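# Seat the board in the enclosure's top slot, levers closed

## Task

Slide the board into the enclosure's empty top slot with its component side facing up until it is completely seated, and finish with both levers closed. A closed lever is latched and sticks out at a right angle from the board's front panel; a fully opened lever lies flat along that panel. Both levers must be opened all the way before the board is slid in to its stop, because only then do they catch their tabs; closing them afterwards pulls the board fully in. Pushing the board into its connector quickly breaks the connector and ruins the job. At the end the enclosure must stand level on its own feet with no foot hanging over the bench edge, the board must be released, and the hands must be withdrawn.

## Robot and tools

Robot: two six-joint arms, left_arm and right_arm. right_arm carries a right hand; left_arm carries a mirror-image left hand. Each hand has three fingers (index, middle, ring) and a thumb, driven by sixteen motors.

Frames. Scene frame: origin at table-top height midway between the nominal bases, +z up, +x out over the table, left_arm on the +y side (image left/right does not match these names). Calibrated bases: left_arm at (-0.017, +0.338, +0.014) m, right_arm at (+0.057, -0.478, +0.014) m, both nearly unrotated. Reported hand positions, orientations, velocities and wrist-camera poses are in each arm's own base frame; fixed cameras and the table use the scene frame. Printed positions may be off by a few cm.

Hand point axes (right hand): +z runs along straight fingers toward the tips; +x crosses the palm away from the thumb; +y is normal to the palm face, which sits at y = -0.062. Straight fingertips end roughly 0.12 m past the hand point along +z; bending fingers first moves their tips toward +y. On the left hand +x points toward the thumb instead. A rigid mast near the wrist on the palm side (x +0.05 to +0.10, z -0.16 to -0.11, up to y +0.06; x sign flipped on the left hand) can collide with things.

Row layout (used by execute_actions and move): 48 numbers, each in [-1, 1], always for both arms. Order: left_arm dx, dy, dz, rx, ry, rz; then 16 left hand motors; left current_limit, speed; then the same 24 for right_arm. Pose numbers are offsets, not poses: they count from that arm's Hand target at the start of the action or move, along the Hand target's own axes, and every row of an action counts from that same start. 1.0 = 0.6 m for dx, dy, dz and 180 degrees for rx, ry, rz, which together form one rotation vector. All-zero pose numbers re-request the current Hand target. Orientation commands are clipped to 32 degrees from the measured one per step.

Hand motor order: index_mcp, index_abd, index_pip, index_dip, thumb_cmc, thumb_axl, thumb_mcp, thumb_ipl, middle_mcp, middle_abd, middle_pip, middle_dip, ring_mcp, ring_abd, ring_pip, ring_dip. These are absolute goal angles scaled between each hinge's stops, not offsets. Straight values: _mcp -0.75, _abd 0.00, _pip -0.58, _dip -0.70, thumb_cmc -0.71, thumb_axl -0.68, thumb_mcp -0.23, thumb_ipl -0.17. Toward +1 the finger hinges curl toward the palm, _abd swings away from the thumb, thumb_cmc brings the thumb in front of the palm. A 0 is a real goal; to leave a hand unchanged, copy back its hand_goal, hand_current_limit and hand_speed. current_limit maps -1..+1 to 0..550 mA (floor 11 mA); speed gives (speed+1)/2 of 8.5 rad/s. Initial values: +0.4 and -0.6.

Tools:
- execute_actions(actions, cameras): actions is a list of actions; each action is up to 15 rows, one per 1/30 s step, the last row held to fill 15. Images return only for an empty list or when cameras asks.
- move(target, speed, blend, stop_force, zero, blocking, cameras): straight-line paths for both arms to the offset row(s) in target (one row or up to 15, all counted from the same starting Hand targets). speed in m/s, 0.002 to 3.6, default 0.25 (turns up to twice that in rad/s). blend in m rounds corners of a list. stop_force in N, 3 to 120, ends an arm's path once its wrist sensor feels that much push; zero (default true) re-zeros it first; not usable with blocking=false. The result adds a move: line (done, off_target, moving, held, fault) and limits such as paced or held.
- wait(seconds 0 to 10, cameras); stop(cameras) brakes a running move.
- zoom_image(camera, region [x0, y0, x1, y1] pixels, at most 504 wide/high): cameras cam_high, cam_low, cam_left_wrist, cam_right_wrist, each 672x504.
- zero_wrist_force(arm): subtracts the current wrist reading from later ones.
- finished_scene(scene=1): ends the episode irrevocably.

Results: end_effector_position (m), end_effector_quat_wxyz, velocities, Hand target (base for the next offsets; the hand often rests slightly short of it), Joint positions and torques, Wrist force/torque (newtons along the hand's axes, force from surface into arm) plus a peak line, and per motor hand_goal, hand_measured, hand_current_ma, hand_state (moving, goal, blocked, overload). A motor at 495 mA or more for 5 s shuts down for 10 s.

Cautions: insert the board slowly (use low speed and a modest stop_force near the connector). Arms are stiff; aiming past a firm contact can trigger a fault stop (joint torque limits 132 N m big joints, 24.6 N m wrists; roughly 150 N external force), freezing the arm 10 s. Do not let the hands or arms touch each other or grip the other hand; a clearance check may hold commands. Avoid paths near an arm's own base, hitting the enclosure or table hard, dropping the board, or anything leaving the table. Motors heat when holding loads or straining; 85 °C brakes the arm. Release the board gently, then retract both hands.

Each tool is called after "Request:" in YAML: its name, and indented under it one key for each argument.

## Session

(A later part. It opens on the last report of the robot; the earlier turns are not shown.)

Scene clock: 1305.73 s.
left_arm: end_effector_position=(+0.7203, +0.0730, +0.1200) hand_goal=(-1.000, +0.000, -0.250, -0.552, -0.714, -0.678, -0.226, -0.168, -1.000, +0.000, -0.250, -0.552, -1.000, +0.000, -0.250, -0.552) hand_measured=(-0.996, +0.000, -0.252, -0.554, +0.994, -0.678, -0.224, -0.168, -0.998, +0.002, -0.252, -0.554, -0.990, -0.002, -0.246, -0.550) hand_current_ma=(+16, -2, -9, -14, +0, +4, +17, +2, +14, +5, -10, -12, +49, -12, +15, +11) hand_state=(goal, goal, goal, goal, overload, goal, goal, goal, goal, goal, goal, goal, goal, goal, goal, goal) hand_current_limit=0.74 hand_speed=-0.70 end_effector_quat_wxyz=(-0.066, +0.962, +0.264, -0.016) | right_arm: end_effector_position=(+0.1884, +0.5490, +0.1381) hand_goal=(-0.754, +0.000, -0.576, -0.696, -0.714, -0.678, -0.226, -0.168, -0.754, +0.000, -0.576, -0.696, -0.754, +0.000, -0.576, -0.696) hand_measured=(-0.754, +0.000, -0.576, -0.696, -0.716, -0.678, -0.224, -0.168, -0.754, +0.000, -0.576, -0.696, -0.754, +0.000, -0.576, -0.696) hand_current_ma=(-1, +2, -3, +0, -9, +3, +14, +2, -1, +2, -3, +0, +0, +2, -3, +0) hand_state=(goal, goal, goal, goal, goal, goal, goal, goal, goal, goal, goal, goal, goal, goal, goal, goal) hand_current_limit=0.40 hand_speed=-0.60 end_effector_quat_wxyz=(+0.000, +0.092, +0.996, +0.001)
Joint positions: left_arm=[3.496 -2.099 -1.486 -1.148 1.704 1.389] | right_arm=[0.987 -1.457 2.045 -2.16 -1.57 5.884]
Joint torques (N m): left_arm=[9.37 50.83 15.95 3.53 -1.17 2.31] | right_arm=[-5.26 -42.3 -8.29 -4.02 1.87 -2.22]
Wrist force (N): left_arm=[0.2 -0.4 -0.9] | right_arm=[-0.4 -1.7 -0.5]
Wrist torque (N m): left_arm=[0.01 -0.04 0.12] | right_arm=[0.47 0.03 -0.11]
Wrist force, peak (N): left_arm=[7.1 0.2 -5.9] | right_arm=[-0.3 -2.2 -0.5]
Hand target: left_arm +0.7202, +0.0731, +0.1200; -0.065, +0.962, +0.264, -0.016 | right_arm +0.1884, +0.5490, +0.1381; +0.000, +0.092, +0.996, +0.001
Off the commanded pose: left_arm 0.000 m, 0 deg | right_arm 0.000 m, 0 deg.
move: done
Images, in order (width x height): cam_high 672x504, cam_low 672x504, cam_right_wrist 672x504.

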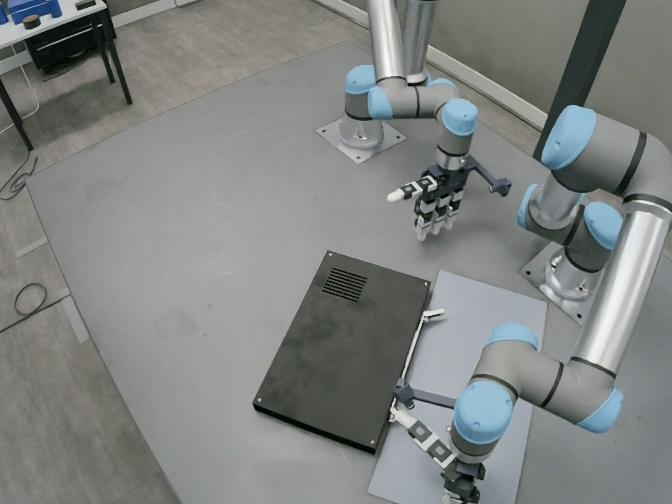

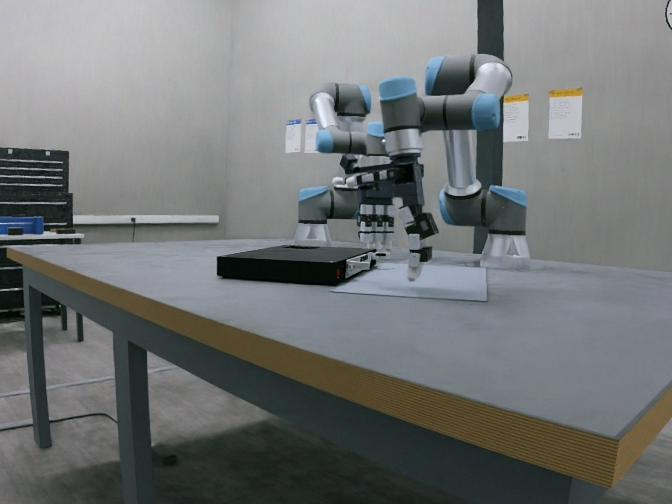

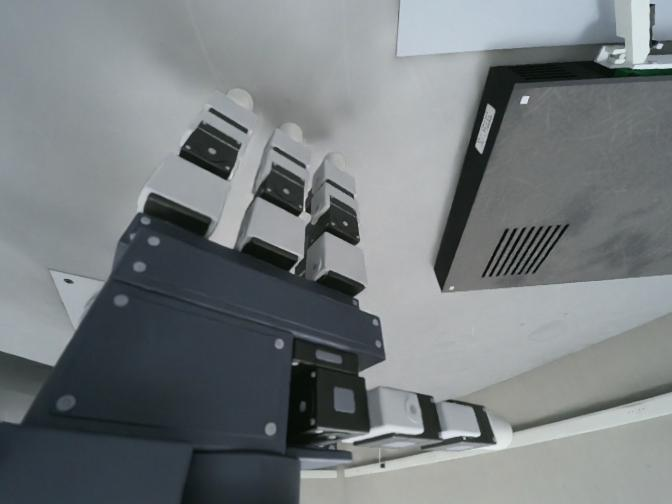

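Request:
move:
  target:
    - [0,0,0,0,0,0,-1,0,-0.25,-0.551,-0.714,-0.678,-0.226,-0.168,-1,0,-0.25,-0.551,-1,0,-0.25,-0.551,0.74,-0.7,0,0,-0.0833,0,0,0,-0.754,0,-0.576,-0.696,-0.714,-0.678,-0.226,-0.168,-0.754,0,-0.576,-0.696,-0.754,0,-0.576,-0.696,0.74,-0.6]
    - [-0.0157,0.1,-0.0138,0,0,0,-1,0,-0.25,-0.551,-0.714,-0.678,-0.226,-0.168,-1,0,-0.25,-0.551,-1,0,-0.25,-0.551,0.74,-0.7,-0.0468,0.273,-0.0833,0,0,-0.231,-0.754,0,-0.576,-0.696,-0.714,-0.678,-0.226,-0.168,-0.754,0,-0.576,-0.696,-0.754,0,-0.576,-0.696,0.74,-0.6]
    - [-0.0157,0.2125,-0.0293,0,0,0,-1,0,-0.25,-0.551,-0.714,-0.678,-0.226,-0.168,-1,0,-0.25,-0.551,-1,0,-0.25,-0.551,0.74,-0.7,-0.0468,0.273,0.0035,0,0,-0.231,-0.754,0,-0.576,-0.696,-0.714,-0.678,-0.226,-0.168,-0.754,0,-0.576,-0.696,-0.754,0,-0.576,-0.696,0.74,-0.6]
  speed: [0.15,0.15,0.08]
  blend: [0.01,0,0]
  cameras: ["all"]

Request:
zoom_image:
  camera: "cam_high"
  region: [370, 290, 470, 460]

Request:
zoom_image:
  camera: "cam_low"
  region: [320, 225, 420, 290]

Request:
zoom_image:
  camera: "cam_right_wrist"
  region: [330, 0, 672, 260]

Scene clock: 1329.00 s.
left_arm: end_effector_position=(+0.7776, -0.0423, +0.1203) hand_goal=(-1.000, +0.000, -0.250, -0.552, -0.714, -0.678, -0.226, -0.168, -1.000, +0.000, -0.250, -0.552, -1.000, +0.000, -0.250, -0.552) hand_measured=(-0.996, +0.000, -0.252, -0.554, +0.994, -0.678, -0.224, -0.168, -0.998, +0.002, -0.252, -0.554, -0.990, -0.002, -0.246, -0.550) hand_current_ma=(+16, -2, -9, -14, +0, +4, +17, +2, +14, +5, -10, -12, +49, -12, +15, +11) hand_state=(goal, goal, goal, goal, overload, goal, goal, goal, goal, goal, goal, goal, goal, goal, goal, goal) hand_current_limit=0.74 hand_speed=-0.70 end_effector_quat_wxyz=(-0.065, +0.962, +0.264, -0.016) | right_arm: end_effector_position=(+0.2461, +0.7049, +0.1364) hand_goal=(-0.754, +0.000, -0.576, -0.696, -0.714, -0.678, -0.226, -0.168, -0.754, +0.000, -0.576, -0.696, -0.754, +0.000, -0.576, -0.696) hand_measured=(-0.754, +0.000, -0.576, -0.696, -0.716, -0.678, -0.224, -0.168, -0.754, +0.000, -0.576, -0.696, -0.754, +0.000, -0.576, -0.696) hand_current_ma=(-1, +2, -3, +0, -9, +3, +14, +2, -1, +2, -3, +0, +0, +2, -3, +0) hand_state=(goal, goal, goal, goal, goal, goal, goal, goal, goal, goal, goal, goal, goal, goal, goal, goal) hand_current_limit=0.74 hand_speed=-0.60 end_effector_quat_wxyz=(+0.000, -0.267, +0.964, +0.001)
Joint positions: left_arm=[3.314 -2.207 -1.302 -1.249 1.698 1.205] | right_arm=[0.961 -1.058 1.498 -2.013 -1.57 5.133]
Joint torques (N m): left_arm=[-12.52 40.41 32.3 0.46 -1.13 -2.64] | right_arm=[7.74 -33.48 -9.39 -4.76 0.46 -0.4]
Wrist force (N): left_arm=[0.7 -0.4 -1.5] | right_arm=[0.1 -2.0 -0.3]
Wrist torque (N m): left_arm=[0.03 -0.10 0.27] | right_arm=[0.42 -0.07 -0.10]
Wrist force, peak (N): left_arm=[0.9 -0.3 -1.6] | right_arm=[0.3 -2.1 -1.2]
Hand target: left_arm +0.7777, -0.0424, +0.1203; -0.065, +0.962, +0.264, -0.016 | right_arm +0.2461, +0.7049, +0.1363; +0.000, -0.267, +0.964, +0.001
Off the commanded pose: left_arm 0.000 m, 0 deg | right_arm 0.000 m, 0 deg.
move: done

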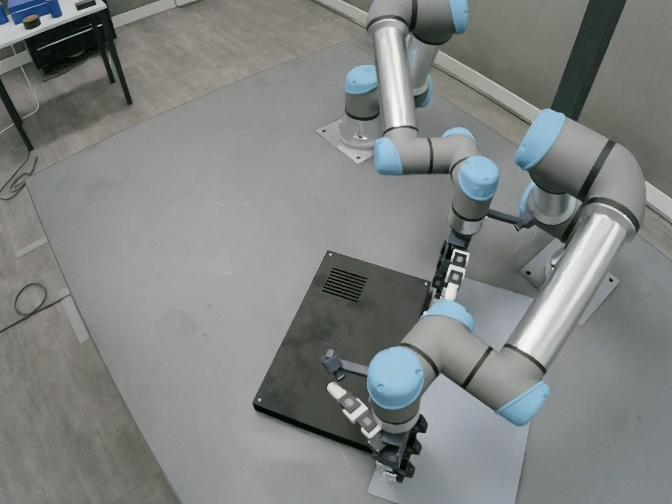

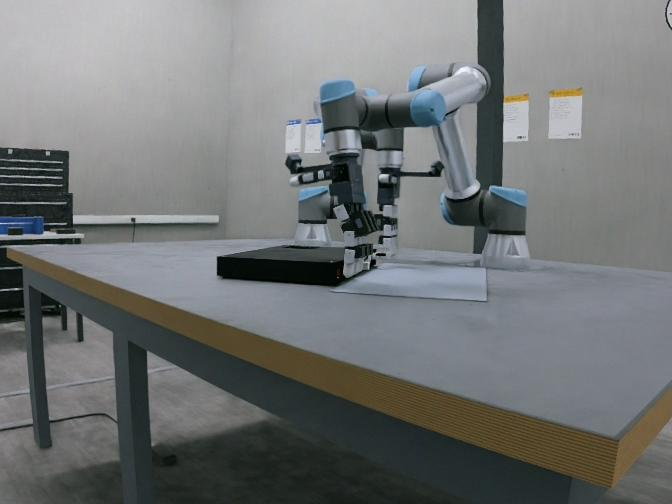

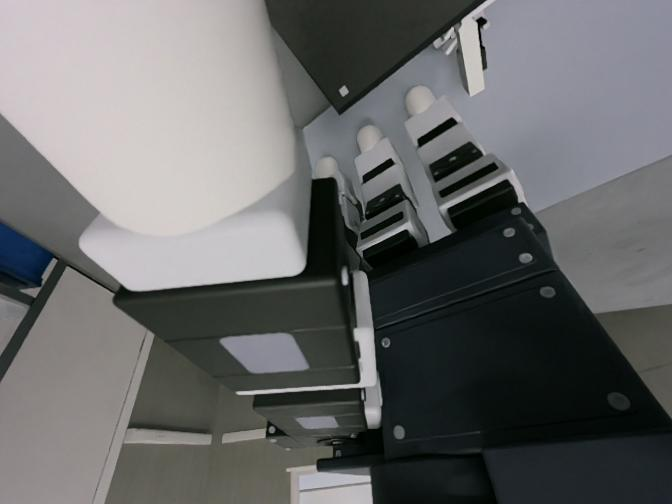

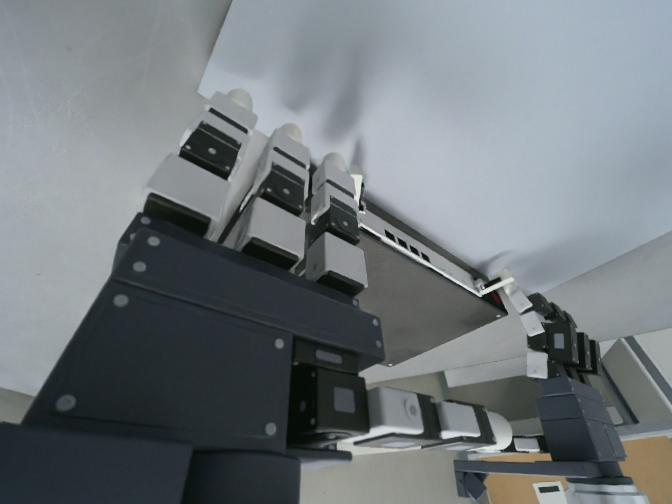

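Scaled by 2.965 from the camera's 672x504 image, which has a finer 960x720 frame.

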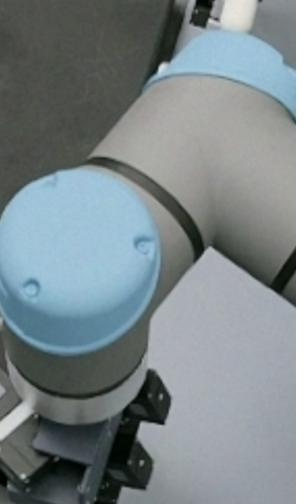

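Scaled by 5.040 from the camera's 672x504 image, which has a finer 960x720 frame.

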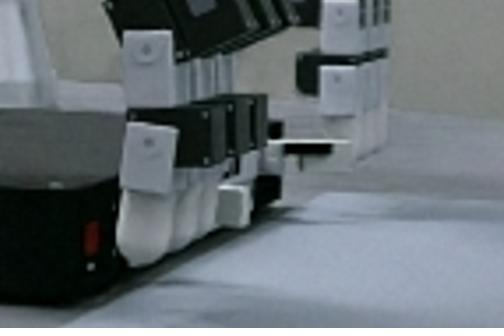

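Scaled by 1.474 from the camera's 672x504 image, which has a finer 960x720 frame.

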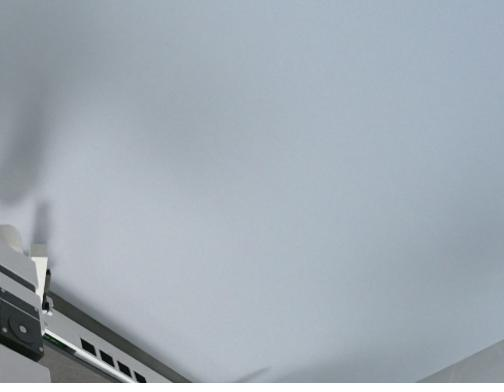

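Request:
move:
  target: [-0.07,-0.0116,0.0016,0,0,0,-1,0,-0.25,-0.551,-0.714,-0.678,-0.226,-0.168,-1,0,-0.25,-0.551,-1,0,-0.25,-0.551,0.74,-0.7,-0.075,0,0,0,0,0,-0.754,0,-0.576,-0.696,-0.714,-0.678,-0.226,-0.168,-0.754,0,-0.576,-0.696,-0.754,0,-0.576,-0.696,0.74,-0.6]
  speed: 0.01
  stop_force: 15
  cameras: ["cam_high","cam_low","cam_right_wrist"]

Request:
zoom_image:
  camera: "cam_low"
  region: [320, 225, 420, 290]

Request:
zoom_image:
  camera: "cam_right_wrist"
  region: [320, 120, 520, 320]

Scene clock: 1341.20 s.
left_arm: end_effector_position=(+0.7380, -0.0578, +0.1201) hand_goal=(-1.000, +0.000, -0.250, -0.552, -0.714, -0.678, -0.226, -0.168, -1.000, +0.000, -0.250, -0.552, -1.000, +0.000, -0.250, -0.552) hand_measured=(-0.996, +0.000, -0.252, -0.554, +0.994, -0.678, -0.224, -0.168, -0.996, -0.036, -0.248, -0.554, -0.976, -0.224, -0.238, -0.546) hand_current_ma=(+16, -2, -9, -14, +0, +4, +17, +2, +24, -158, +7, -7, +124, -479, +56, +25) hand_state=(goal, goal, goal, goal, overload, goal, goal, goal, goal, blocked, goal, goal, blocked, blocked, goal, goal) hand_current_limit=0.74 hand_speed=-0.70 end_effector_quat_wxyz=(-0.065, +0.962, +0.264, -0.016) | right_arm: end_effector_position=(+0.2847, +0.7280, +0.1363) hand_goal=(-0.754, +0.000, -0.576, -0.696, -0.714, -0.678, -0.226, -0.168, -0.754, +0.000, -0.576, -0.696, -0.754, +0.000, -0.576, -0.696) hand_measured=(-0.780, +0.314, -0.592, -0.706, -0.716, -0.678, -0.224, -0.168, -0.776, +0.130, -0.586, -0.696, -0.754, +0.000, -0.576, -0.696) hand_current_ma=(-124, +478, -76, -48, -9, +3, +14, +2, -108, +478, -43, +0, +0, +2, -3, +0) hand_state=(blocked, blocked, goal, goal, goal, goal, goal, goal, blocked, blocked, goal, goal, goal, goal, goal, goal) hand_current_limit=0.74 hand_speed=-0.60 end_effector_quat_wxyz=(+0.000, -0.267, +0.964, +0.001)
Joint positions: left_arm=[3.301 -2.118 -1.449 -1.192 1.698 1.193] | right_arm=[0.935 -0.976 1.365 -1.962 -1.57 5.107]
Joint torques (N m): left_arm=[-14.06 47.04 9.84 0.08 -2.15 -2.57] | right_arm=[-10.54 -36.91 -46.33 -6.14 0.04 -2.16]
Wrist force (N): left_arm=[11.7 1.4 -3.3] | right_arm=[15.0 -4.4 -3.7]
Wrist torque (N m): left_arm=[0.11 0.85 1.07] | right_arm=[0.99 1.59 1.07]
Wrist force, peak (N): left_arm=[12.1 0.8 -4.0] | right_arm=[15.1 -4.4 -4.3]
Hand target: left_arm +0.7380, -0.0578, +0.1201; -0.065, +0.962, +0.264, -0.016 | right_arm +0.2847, +0.7280, +0.1363; +0.000, -0.267, +0.964, +0.001
Off the commanded pose: left_arm 0.000 m, 0 deg | right_arm 0.000 m, 0 deg.
move: done
Images, in order (width x height): cam_high 672x504, cam_low 672x504, cam_right_wrist 672x504.

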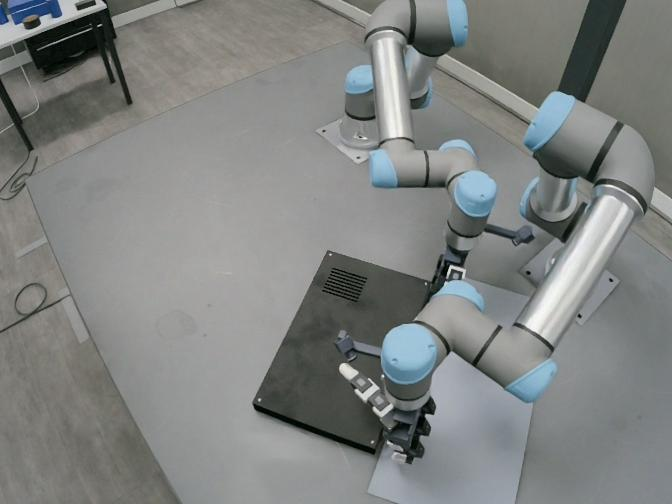

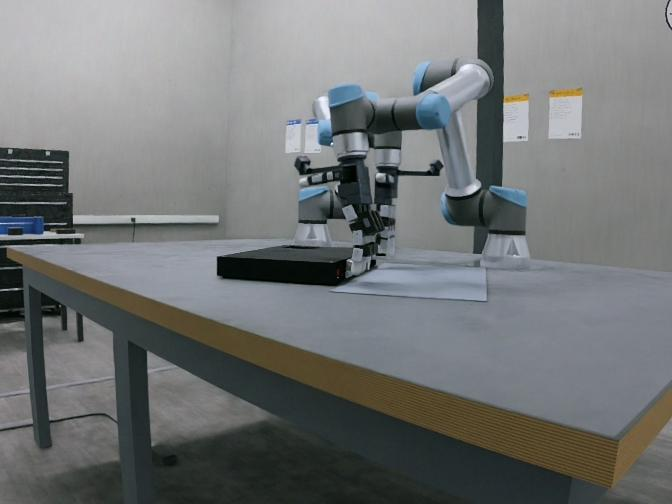

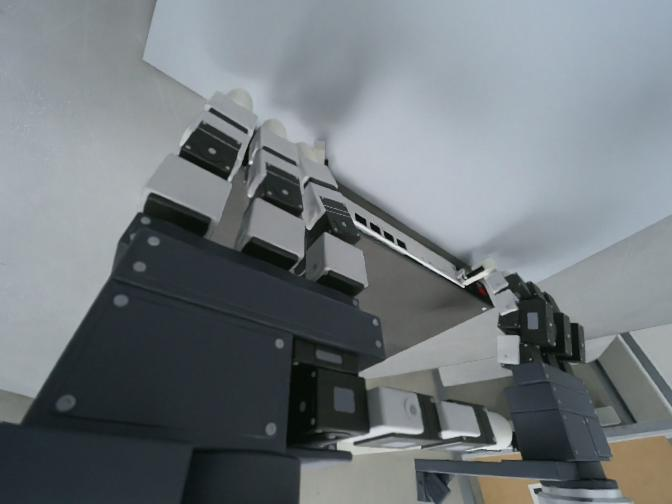

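Scaled by 5.040 from the camera's 672x504 image, which has a finer 960x720 frame.

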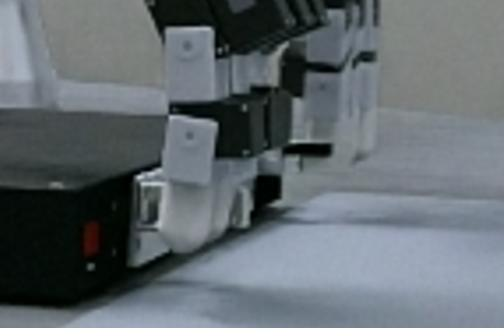

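Scaled by 2.520 from the camera's 672x504 image, which has a finer 960x720 frame.

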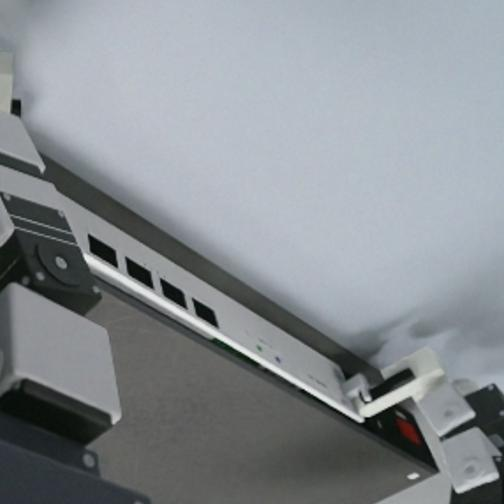

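Request:
zoom_image:
  camera: "cam_right_wrist"
  region: [440, 240, 510, 310]

Request:
zoom_image:
  camera: "cam_right_wrist"
  region: [300, 130, 400, 230]

Scaled by 7.200 from the camera's 672x504 image, which has a finer 960x720 frame.

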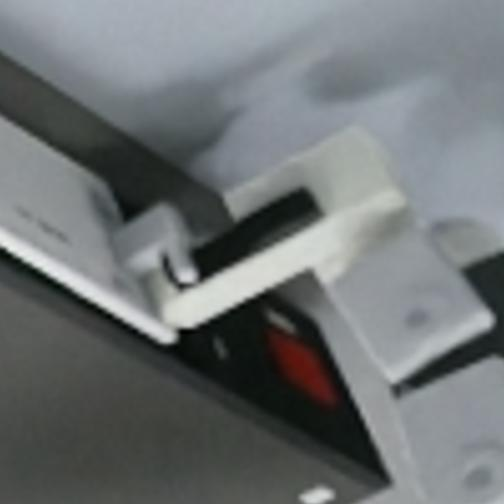

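Scaled by 5.040 from the camera's 672x504 image, which has a finer 960x720 frame.

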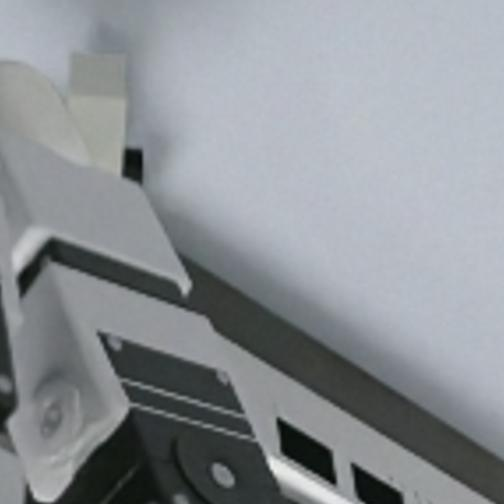

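Request:
move:
  target: [-0.02,0,0,0,0,0,-1,0,-0.25,-0.551,-0.714,-0.678,-0.226,-0.168,-1,0,-0.25,-0.551,-1,0,-0.25,-0.551,0.74,-0.7,-0.02,0,0,0,0,0,-0.754,0,-0.576,-0.696,-0.714,-0.678,-0.226,-0.168,-0.754,0,-0.576,-0.696,-0.754,0,-0.576,-0.696,0.74,-0.6]
  speed: 0.01
  cameras: ["cam_high","cam_low","cam_right_wrist","cam_left_wrist"]

Request:
zoom_image:
  camera: "cam_right_wrist"
  region: [440, 240, 510, 310]

Request:
zoom_image:
  camera: "cam_low"
  region: [320, 225, 420, 290]

Request:
zoom_image:
  camera: "cam_left_wrist"
  region: [330, 0, 530, 150]

Scene clock: 1351.90 s.
left_arm: end_effector_position=(+0.7277, -0.0639, +0.1201) hand_goal=(-1.000, +0.000, -0.250, -0.552, -0.714, -0.678, -0.226, -0.168, -1.000, +0.000, -0.250, -0.552, -1.000, +0.000, -0.250, -0.552) hand_measured=(-0.996, +0.000, -0.252, -0.554, +0.994, -0.678, -0.224, -0.168, -0.994, -0.166, -0.244, -0.552, -0.962, -0.352, -0.266, -0.560) hand_current_ma=(+16, -2, -9, -14, +0, +4, +17, +2, +28, -479, +25, +3, +194, -479, -73, -44) hand_state=(goal, goal, goal, goal, overload, goal, goal, goal, goal, blocked, goal, goal, blocked, blocked, goal, goal) hand_current_limit=0.74 hand_speed=-0.70 end_effector_quat_wxyz=(-0.065, +0.962, +0.264, -0.016) | right_arm: end_effector_position=(+0.2950, +0.7342, +0.1364) hand_goal=(-0.754, +0.000, -0.576, -0.696, -0.714, -0.678, -0.226, -0.168, -0.754, +0.000, -0.576, -0.696, -0.754, +0.000, -0.576, -0.696) hand_measured=(-0.796, +0.404, -0.604, -0.716, -0.716, -0.678, -0.224, -0.168, -0.784, +0.230, -0.588, -0.696, -0.756, +0.050, -0.576, -0.696) hand_current_ma=(-210, +478, -128, -93, -9, +3, +14, +2, -148, +478, -54, +0, -9, +207, -3, +0) hand_state=(blocked, blocked, blocked, blocked, goal, goal, goal, goal, blocked, blocked, goal, goal, goal, blocked, goal, goal) hand_current_limit=0.74 hand_speed=-0.60 end_effector_quat_wxyz=(+0.000, -0.267, +0.964, +0.001)
Joint positions: left_arm=[3.295 -2.096 -1.484 -1.18 1.697 1.186] | right_arm=[0.929 -0.953 1.327 -1.947 -1.57 5.1]
Joint torques (N m): left_arm=[-17.19 45.57 4.96 -2.16 -3.16 -2.31] | right_arm=[-11.72 -37.09 -48.63 -7.76 0.59 -2.22]
Wrist force (N): left_arm=[20.3 1.6 -0.8] | right_arm=[20.5 -5.4 -5.8]
Wrist torque (N m): left_arm=[-0.16 1.77 1.73] | right_arm=[1.34 2.28 1.57]
Wrist force, peak (N): left_arm=[20.6 1.6 0.0] | right_arm=[20.7 -5.6 -6.0]
Hand target: left_arm +0.7276, -0.0639, +0.1201; -0.065, +0.962, +0.264, -0.016 | right_arm +0.2950, +0.7342, +0.1364; +0.000, -0.267, +0.964, +0.001
Off the commanded pose: left_arm 0.000 m, 0 deg | right_arm 0.000 m, 0 deg.
move: done

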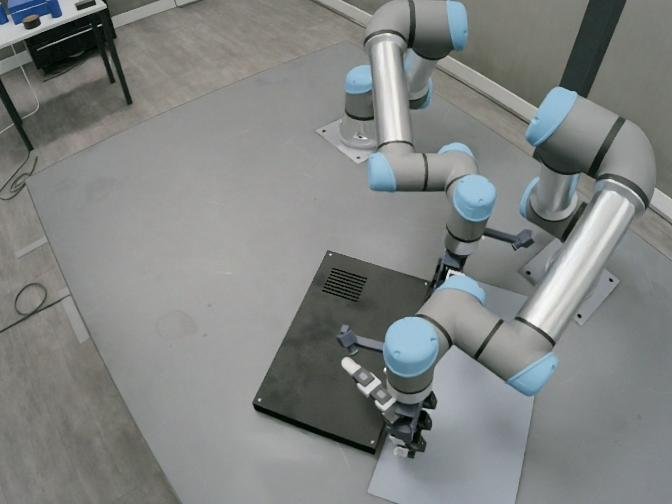

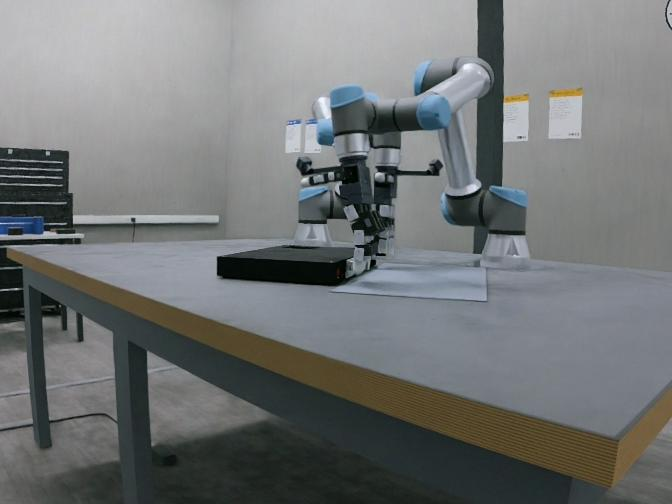

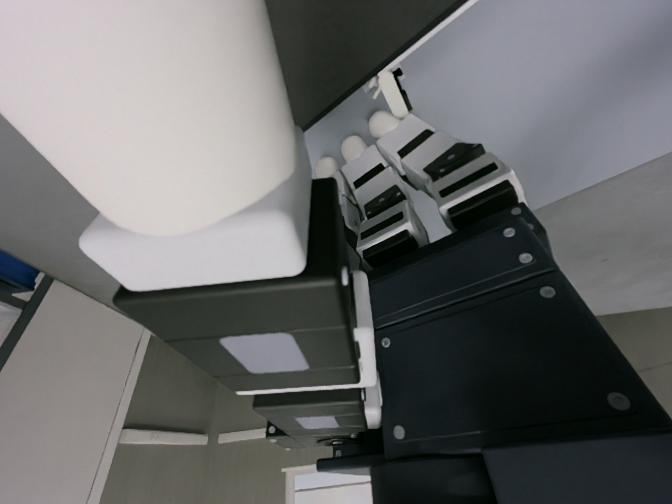

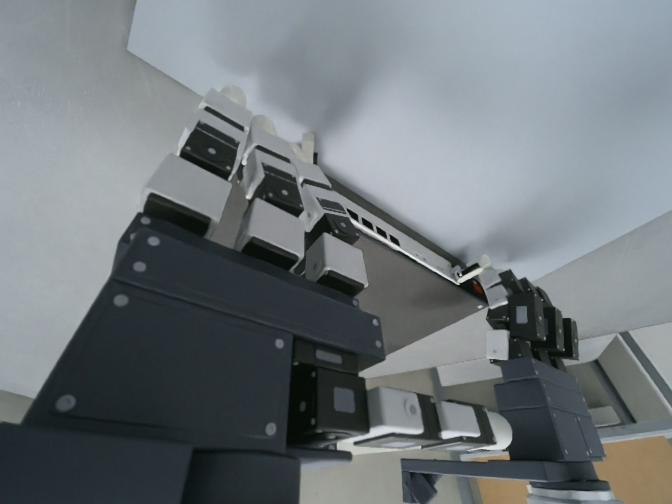

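Scaled by 7.200 from the camera's 672x504 image, which has a finer 960x720 frame.

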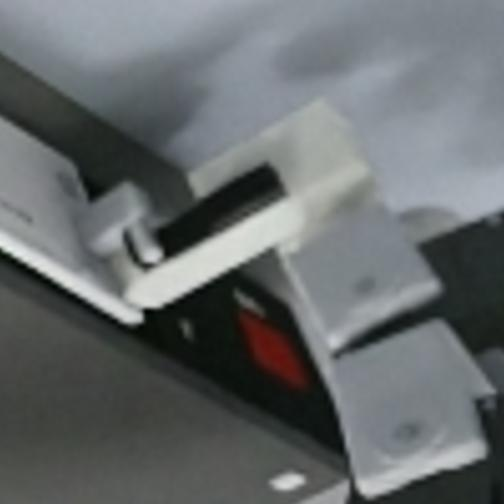

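Scaled by 5.040 from the camera's 672x504 image, which has a finer 960x720 frame.

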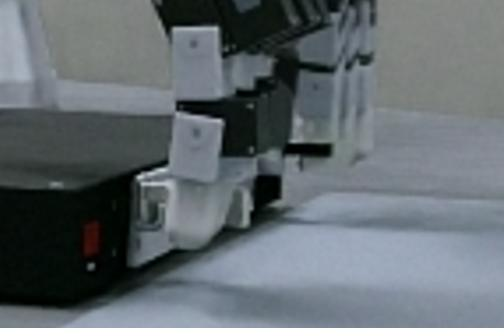

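Scaled by 2.520 from the camera's 672x504 image, which has a finer 960x720 frame.

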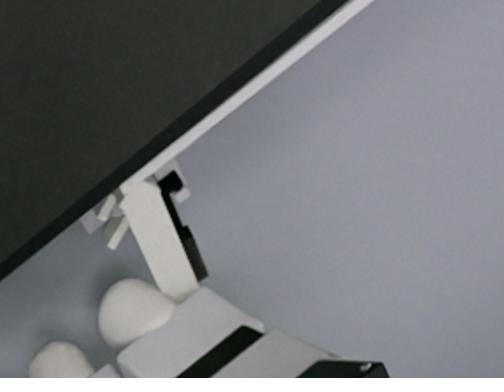

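Request:
move:
  target:
    - [0.09,0,0,0,0,0,-1,0,-0.25,-0.551,-0.714,-0.678,-0.226,-0.168,-1,0,-0.25,-0.551,-1,0,-0.25,-0.551,0.74,-0.7,0.09,0,0,0,0,0,-0.754,0,-0.576,-0.696,-0.714,-0.678,-0.226,-0.168,-0.754,0,-0.576,-0.696,-0.754,0,-0.576,-0.696,0.74,-0.6]
    - [0.19,-0.15,0.02,0,0,0,-1,0,-0.25,-0.551,-0.714,-0.678,-0.226,-0.168,-1,0,-0.25,-0.551,-1,0,-0.25,-0.551,0.74,-0.7,0.09,0.05,-0.08,0,0,0,-0.754,0,-0.576,-0.696,-0.714,-0.678,-0.226,-0.168,-0.754,0,-0.576,-0.696,-0.754,0,-0.576,-0.696,0.74,-0.6]
  speed: [0.04,0.15]
  cameras: ["all"]

Request:
zoom_image:
  camera: "cam_high"
  region: [370, 290, 450, 460]

Request:
zoom_image:
  camera: "cam_low"
  region: [320, 235, 400, 290]

Request:
zoom_image:
  camera: "cam_right_wrist"
  region: [330, 100, 530, 300]

Scene clock: 1369.40 s.
left_arm: end_effector_position=(+0.7770, +0.0227, +0.1205) hand_goal=(-1.000, +0.000, -0.250, -0.552, -0.714, -0.678, -0.226, -0.168, -1.000, +0.000, -0.250, -0.552, -1.000, +0.000, -0.250, -0.552) hand_measured=(-0.996, +0.000, -0.252, -0.554, +0.994, -0.678, -0.224, -0.168, -0.994, -0.002, -0.250, -0.552, -0.990, -0.002, -0.246, -0.550) hand_current_ma=(+16, -2, -9, -14, +0, +4, +17, +2, +28, -11, +2, +3, +52, -12, +16, +11) hand_state=(goal, goal, goal, goal, overload, goal, goal, goal, goal, goal, goal, goal, goal, goal, goal, goal) hand_current_limit=0.74 hand_speed=-0.70 end_effector_quat_wxyz=(-0.066, +0.962, +0.264, -0.016) | right_arm: end_effector_position=(+0.2445, +0.7131, +0.1491) hand_goal=(-0.754, +0.000, -0.576, -0.696, -0.714, -0.678, -0.226, -0.168, -0.754, +0.000, -0.576, -0.696, -0.754, +0.000, -0.576, -0.696) hand_measured=(-0.754, +0.004, -0.578, -0.698, -0.716, -0.678, -0.224, -0.168, -0.754, +0.004, -0.578, -0.696, -0.754, +0.004, -0.576, -0.696) hand_current_ma=(-3, +11, -9, -12, -8, +3, +14, +2, -3, +11, -10, +0, -2, +12, -3, +0) hand_state=(goal, goal, goal, goal, goal, goal, goal, goal, goal, goal, goal, goal, goal, goal, goal, goal) hand_current_limit=0.74 hand_speed=-0.60 end_effector_quat_wxyz=(+0.001, -0.267, +0.964, +0.001)
Joint positions: left_arm=[3.402 -2.211 -1.298 -1.237 1.702 1.294] | right_arm=[0.97 -1.055 1.459 -1.977 -1.57 5.142]
Joint torques (N m): left_arm=[10.87 40.43 32.12 0.71 1.67 2.55] | right_arm=[-6.42 -33.99 -10.54 -4.35 -1.51 -2.23]
Wrist force (N): left_arm=[0.2 -0.2 -0.6] | right_arm=[-0.2 -1.8 -0.4]
Wrist torque (N m): left_arm=[0.01 0.02 0.10] | right_arm=[0.44 -0.04 -0.12]
Wrist force, peak (N): left_arm=[20.6 1.4 -1.0] | right_arm=[20.8 -5.6 -6.4]
Hand target: left_arm +0.7770, +0.0229, +0.1205; -0.065, +0.962, +0.264, -0.016 (not the last commanded pose) | right_arm +0.2446, +0.7131, +0.1490; +0.001, -0.267, +0.964, +0.001 (not the last commanded pose)
Off the commanded pose: left_arm 0.050 m, 0 deg | right_arm 0.042 m, 0 deg.
move: held (right_arm; a check stopped the path), off_target (left_arm; braked when a check withheld steps of right_arm); path passed 1 of 2 targets; limits=held
pose unreachable (right arm): on one or more control steps of this call, first in action 0 (counted from 0), this arm could not follow its commanded pose, so it was not sent that pose on those steps. It may still have moved: this result reports where it is.
cause: moving toward the commanded pose would bring a part of the arm too close to another arm (a part of this arm just beyond joint 6 (wrist 3) and a part of the left arm just beyond its joint 2 (shoulder lift), along the way the arms are being sent, or toward where that arm still pushes).

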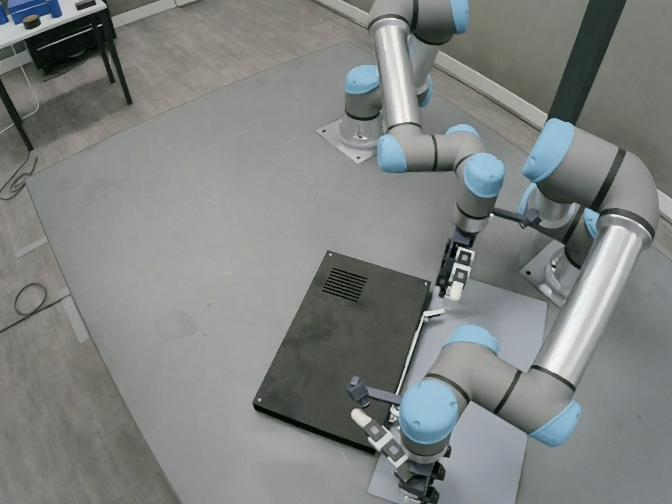

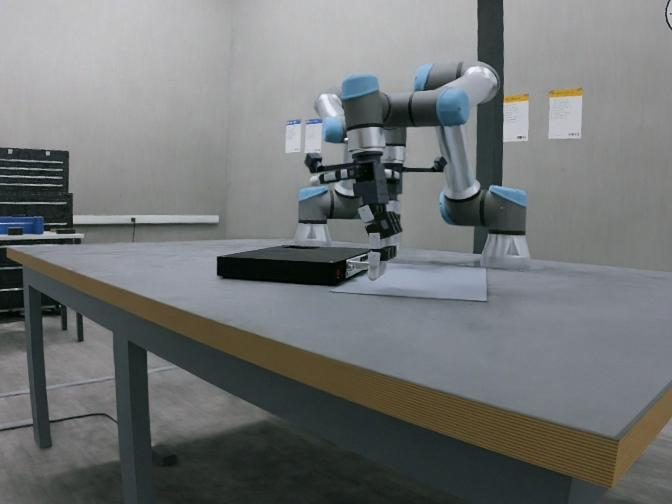

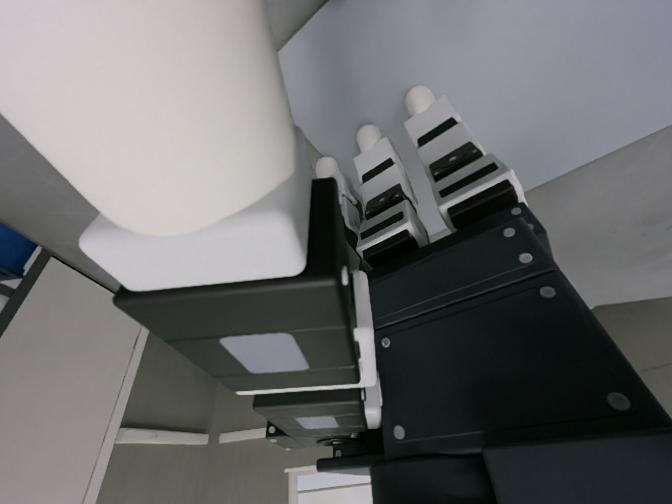

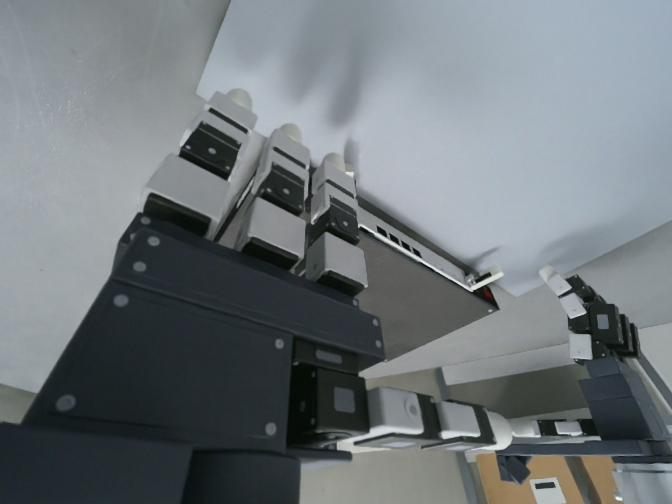

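Scaled by 2.965 from the camera's 672x504 image, which has a finer 960x720 frame.

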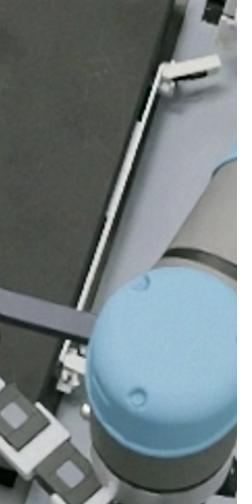

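Scaled by 6.300 from the camera's 672x504 image, which has a finer 960x720 frame.

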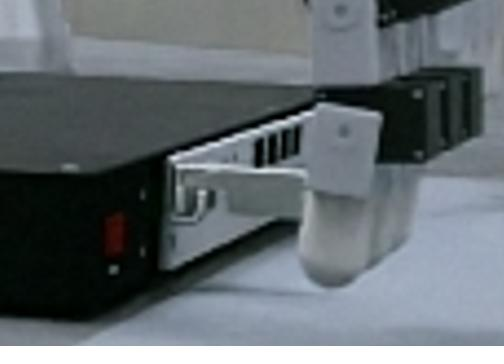

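Scaled by 2.520 from the camera's 672x504 image, which has a finer 960x720 frame.

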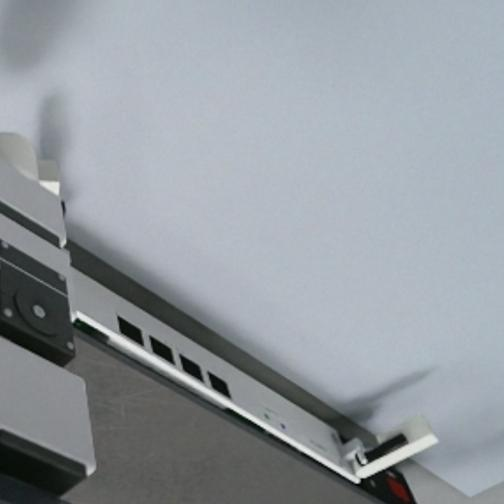

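Request:
move:
  target:
    - [0,-0.2,-0.05,0,0,0,-1,0,-0.25,-0.551,-0.714,-0.678,-0.226,-0.168,-1,0,-0.25,-0.551,-1,0,-0.25,-0.551,0.74,-0.7,0,0,-0.08,0,0,0,-0.754,0,-0.576,-0.696,-0.714,-0.678,-0.226,-0.168,-0.754,0,-0.576,-0.696,-0.754,0,-0.576,-0.696,0.74,-0.6]
    - [0,-0.4,-0.2,0,0,0,-1,0,-0.25,-0.551,-0.714,-0.678,-0.226,-0.168,-1,0,-0.25,-0.551,-1,0,-0.25,-0.551,0.74,-0.7,0.2213,-0.186,-0.08,0,0,0.231,-0.754,0,-0.576,-0.696,-0.714,-0.678,-0.226,-0.168,-0.754,0,-0.576,-0.696,-0.754,0,-0.576,-0.696,0.74,-0.6]
  speed: 0.2
  blend: [0.02,0]
  cameras: ["all"]

Request:
zoom_image:
  camera: "cam_high"
  region: [370, 290, 450, 460]

Request:
zoom_image:
  camera: "cam_low"
  region: [320, 235, 400, 290]

Request:
zoom_image:
  camera: "cam_right_wrist"
  region: [530, 0, 672, 120]

Scene clock: 1387.07 s.
left_arm: end_effector_position=(+0.7480, +0.0718, +0.1432) hand_goal=(-1.000, +0.000, -0.250, -0.552, -0.714, -0.678, -0.226, -0.168, -1.000, +0.000, -0.250, -0.552, -1.000, +0.000, -0.250, -0.552) hand_measured=(-0.996, +0.000, -0.252, -0.554, +0.994, -0.678, -0.224, -0.168, -0.994, -0.002, -0.250, -0.552, -0.990, -0.002, -0.246, -0.550) hand_current_ma=(+16, -2, -9, -14, +0, +4, +17, +2, +28, -11, +2, +3, +49, -12, +15, +11) hand_state=(goal, goal, goal, goal, overload, goal, goal, goal, goal, goal, goal, goal, goal, goal, goal, goal) hand_current_limit=0.74 hand_speed=-0.70 end_effector_quat_wxyz=(-0.066, +0.962, +0.264, -0.016) | right_arm: end_effector_position=(+0.2445, +0.7130, +0.1563) hand_goal=(-0.754, +0.000, -0.576, -0.696, -0.714, -0.678, -0.226, -0.168, -0.754, +0.000, -0.576, -0.696, -0.754, +0.000, -0.576, -0.696) hand_measured=(-0.754, +0.002, -0.578, -0.698, -0.716, -0.678, -0.224, -0.168, -0.754, +0.002, -0.578, -0.696, -0.754, +0.004, -0.576, -0.696) hand_current_ma=(-3, +11, -9, -12, -8, +3, +15, +2, -3, +11, -10, +0, -2, +12, -3, +0) hand_state=(goal, goal, goal, goal, goal, goal, goal, goal, goal, goal, goal, goal, goal, goal, goal, goal) hand_current_limit=0.74 hand_speed=-0.60 end_effector_quat_wxyz=(+0.001, -0.267, +0.964, +0.001)
Joint positions: left_arm=[3.481 -2.139 -1.358 -1.239 1.704 1.373] | right_arm=[0.97 -1.062 1.449 -1.96 -1.57 5.142]
Joint torques (N m): left_arm=[12.67 51.13 15.63 3.28 -0.95 2.16] | right_arm=[-4.82 -34.29 -10.22 -4.28 -0.85 -1.85]
Wrist force (N): left_arm=[-0.5 -0.1 -0.3] | right_arm=[-0.1 -2.1 -0.6]
Wrist torque (N m): left_arm=[0.00 0.11 0.03] | right_arm=[0.42 -0.04 -0.11]
Wrist force, peak (N): left_arm=[0.0 -1.4 -0.9] | right_arm=[0.0 -2.0 -2.8]
Hand target: left_arm +0.7479, +0.0719, +0.1433; -0.065, +0.962, +0.264, -0.016 (not the last commanded pose) | right_arm +0.2445, +0.7130, +0.1562; +0.001, -0.267, +0.964, +0.001 (not the last commanded pose)
Off the commanded pose: left_arm 0.209 m, 0 deg | right_arm 0.178 m, 42 deg.
move: held (right_arm; a check stopped the path), off_target (left_arm; braked when a check withheld steps of right_arm); path passed 0 of 2 targets; limits=held
pose unreachable (right arm): on one or more control steps of this call, first in action 0 (counted from 0), this arm could not follow its commanded pose, so it was not sent that pose on those steps. It may still have moved: this result reports where it is.
cause: moving toward the commanded pose would bring a part of the arm too close to another arm (a part of this arm just beyond joint 6 (wrist 3) and a part of the left arm just beyond its joint 2 (shoulder lift), 12 mm apart when this arm was first held).

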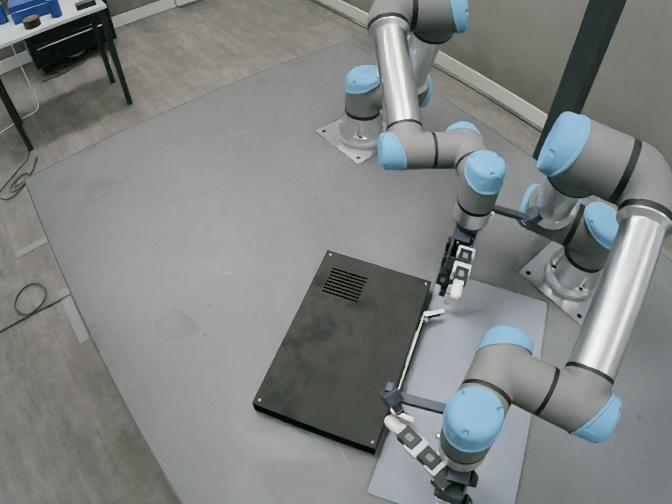

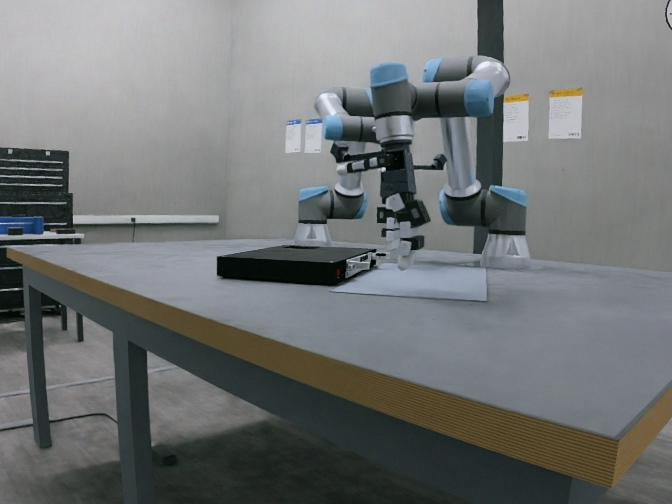

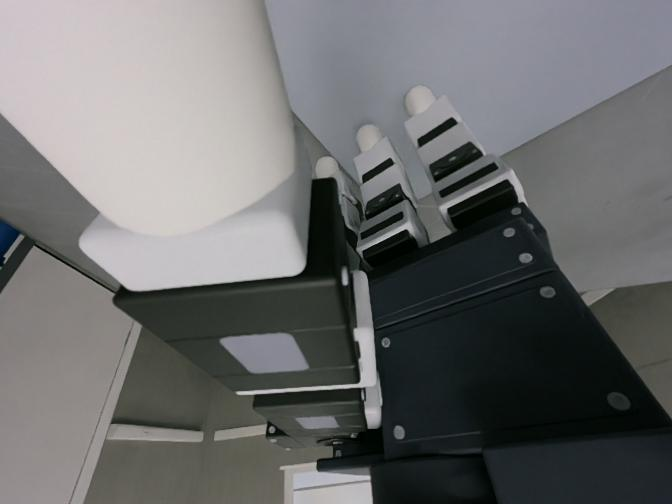

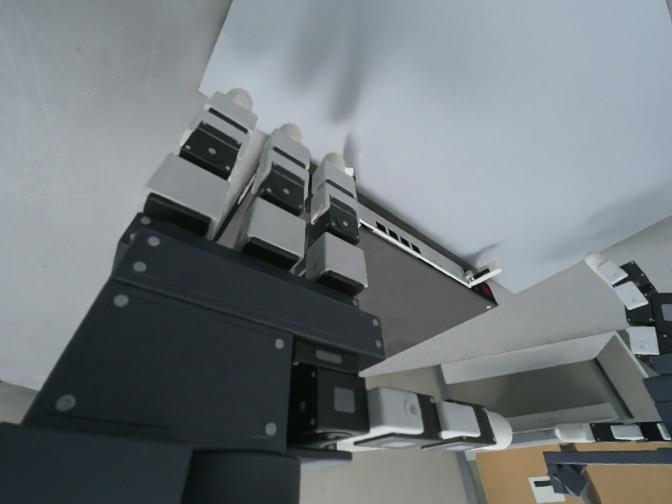

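Scaled by 2.965 from the camera's 672x504 image, which has a finer 960x720 frame.

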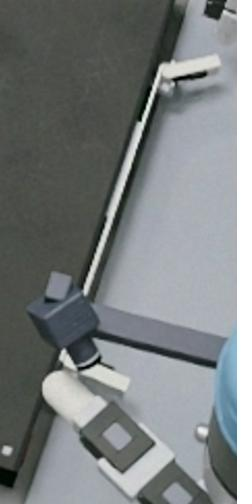

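Scaled by 6.300 from the camera's 672x504 image, which has a finer 960x720 frame.

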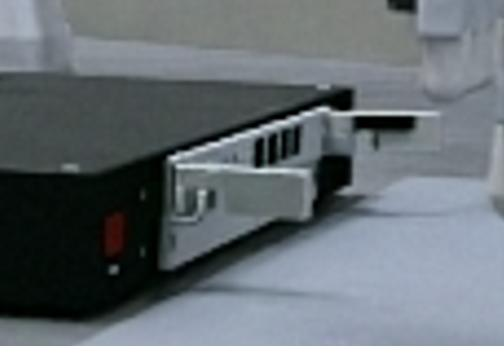

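Scaled by 3.549 from the camera's 672x504 image, which has a finer 960x720 frame.

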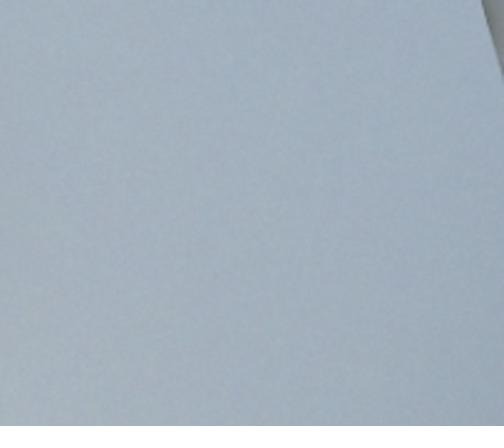

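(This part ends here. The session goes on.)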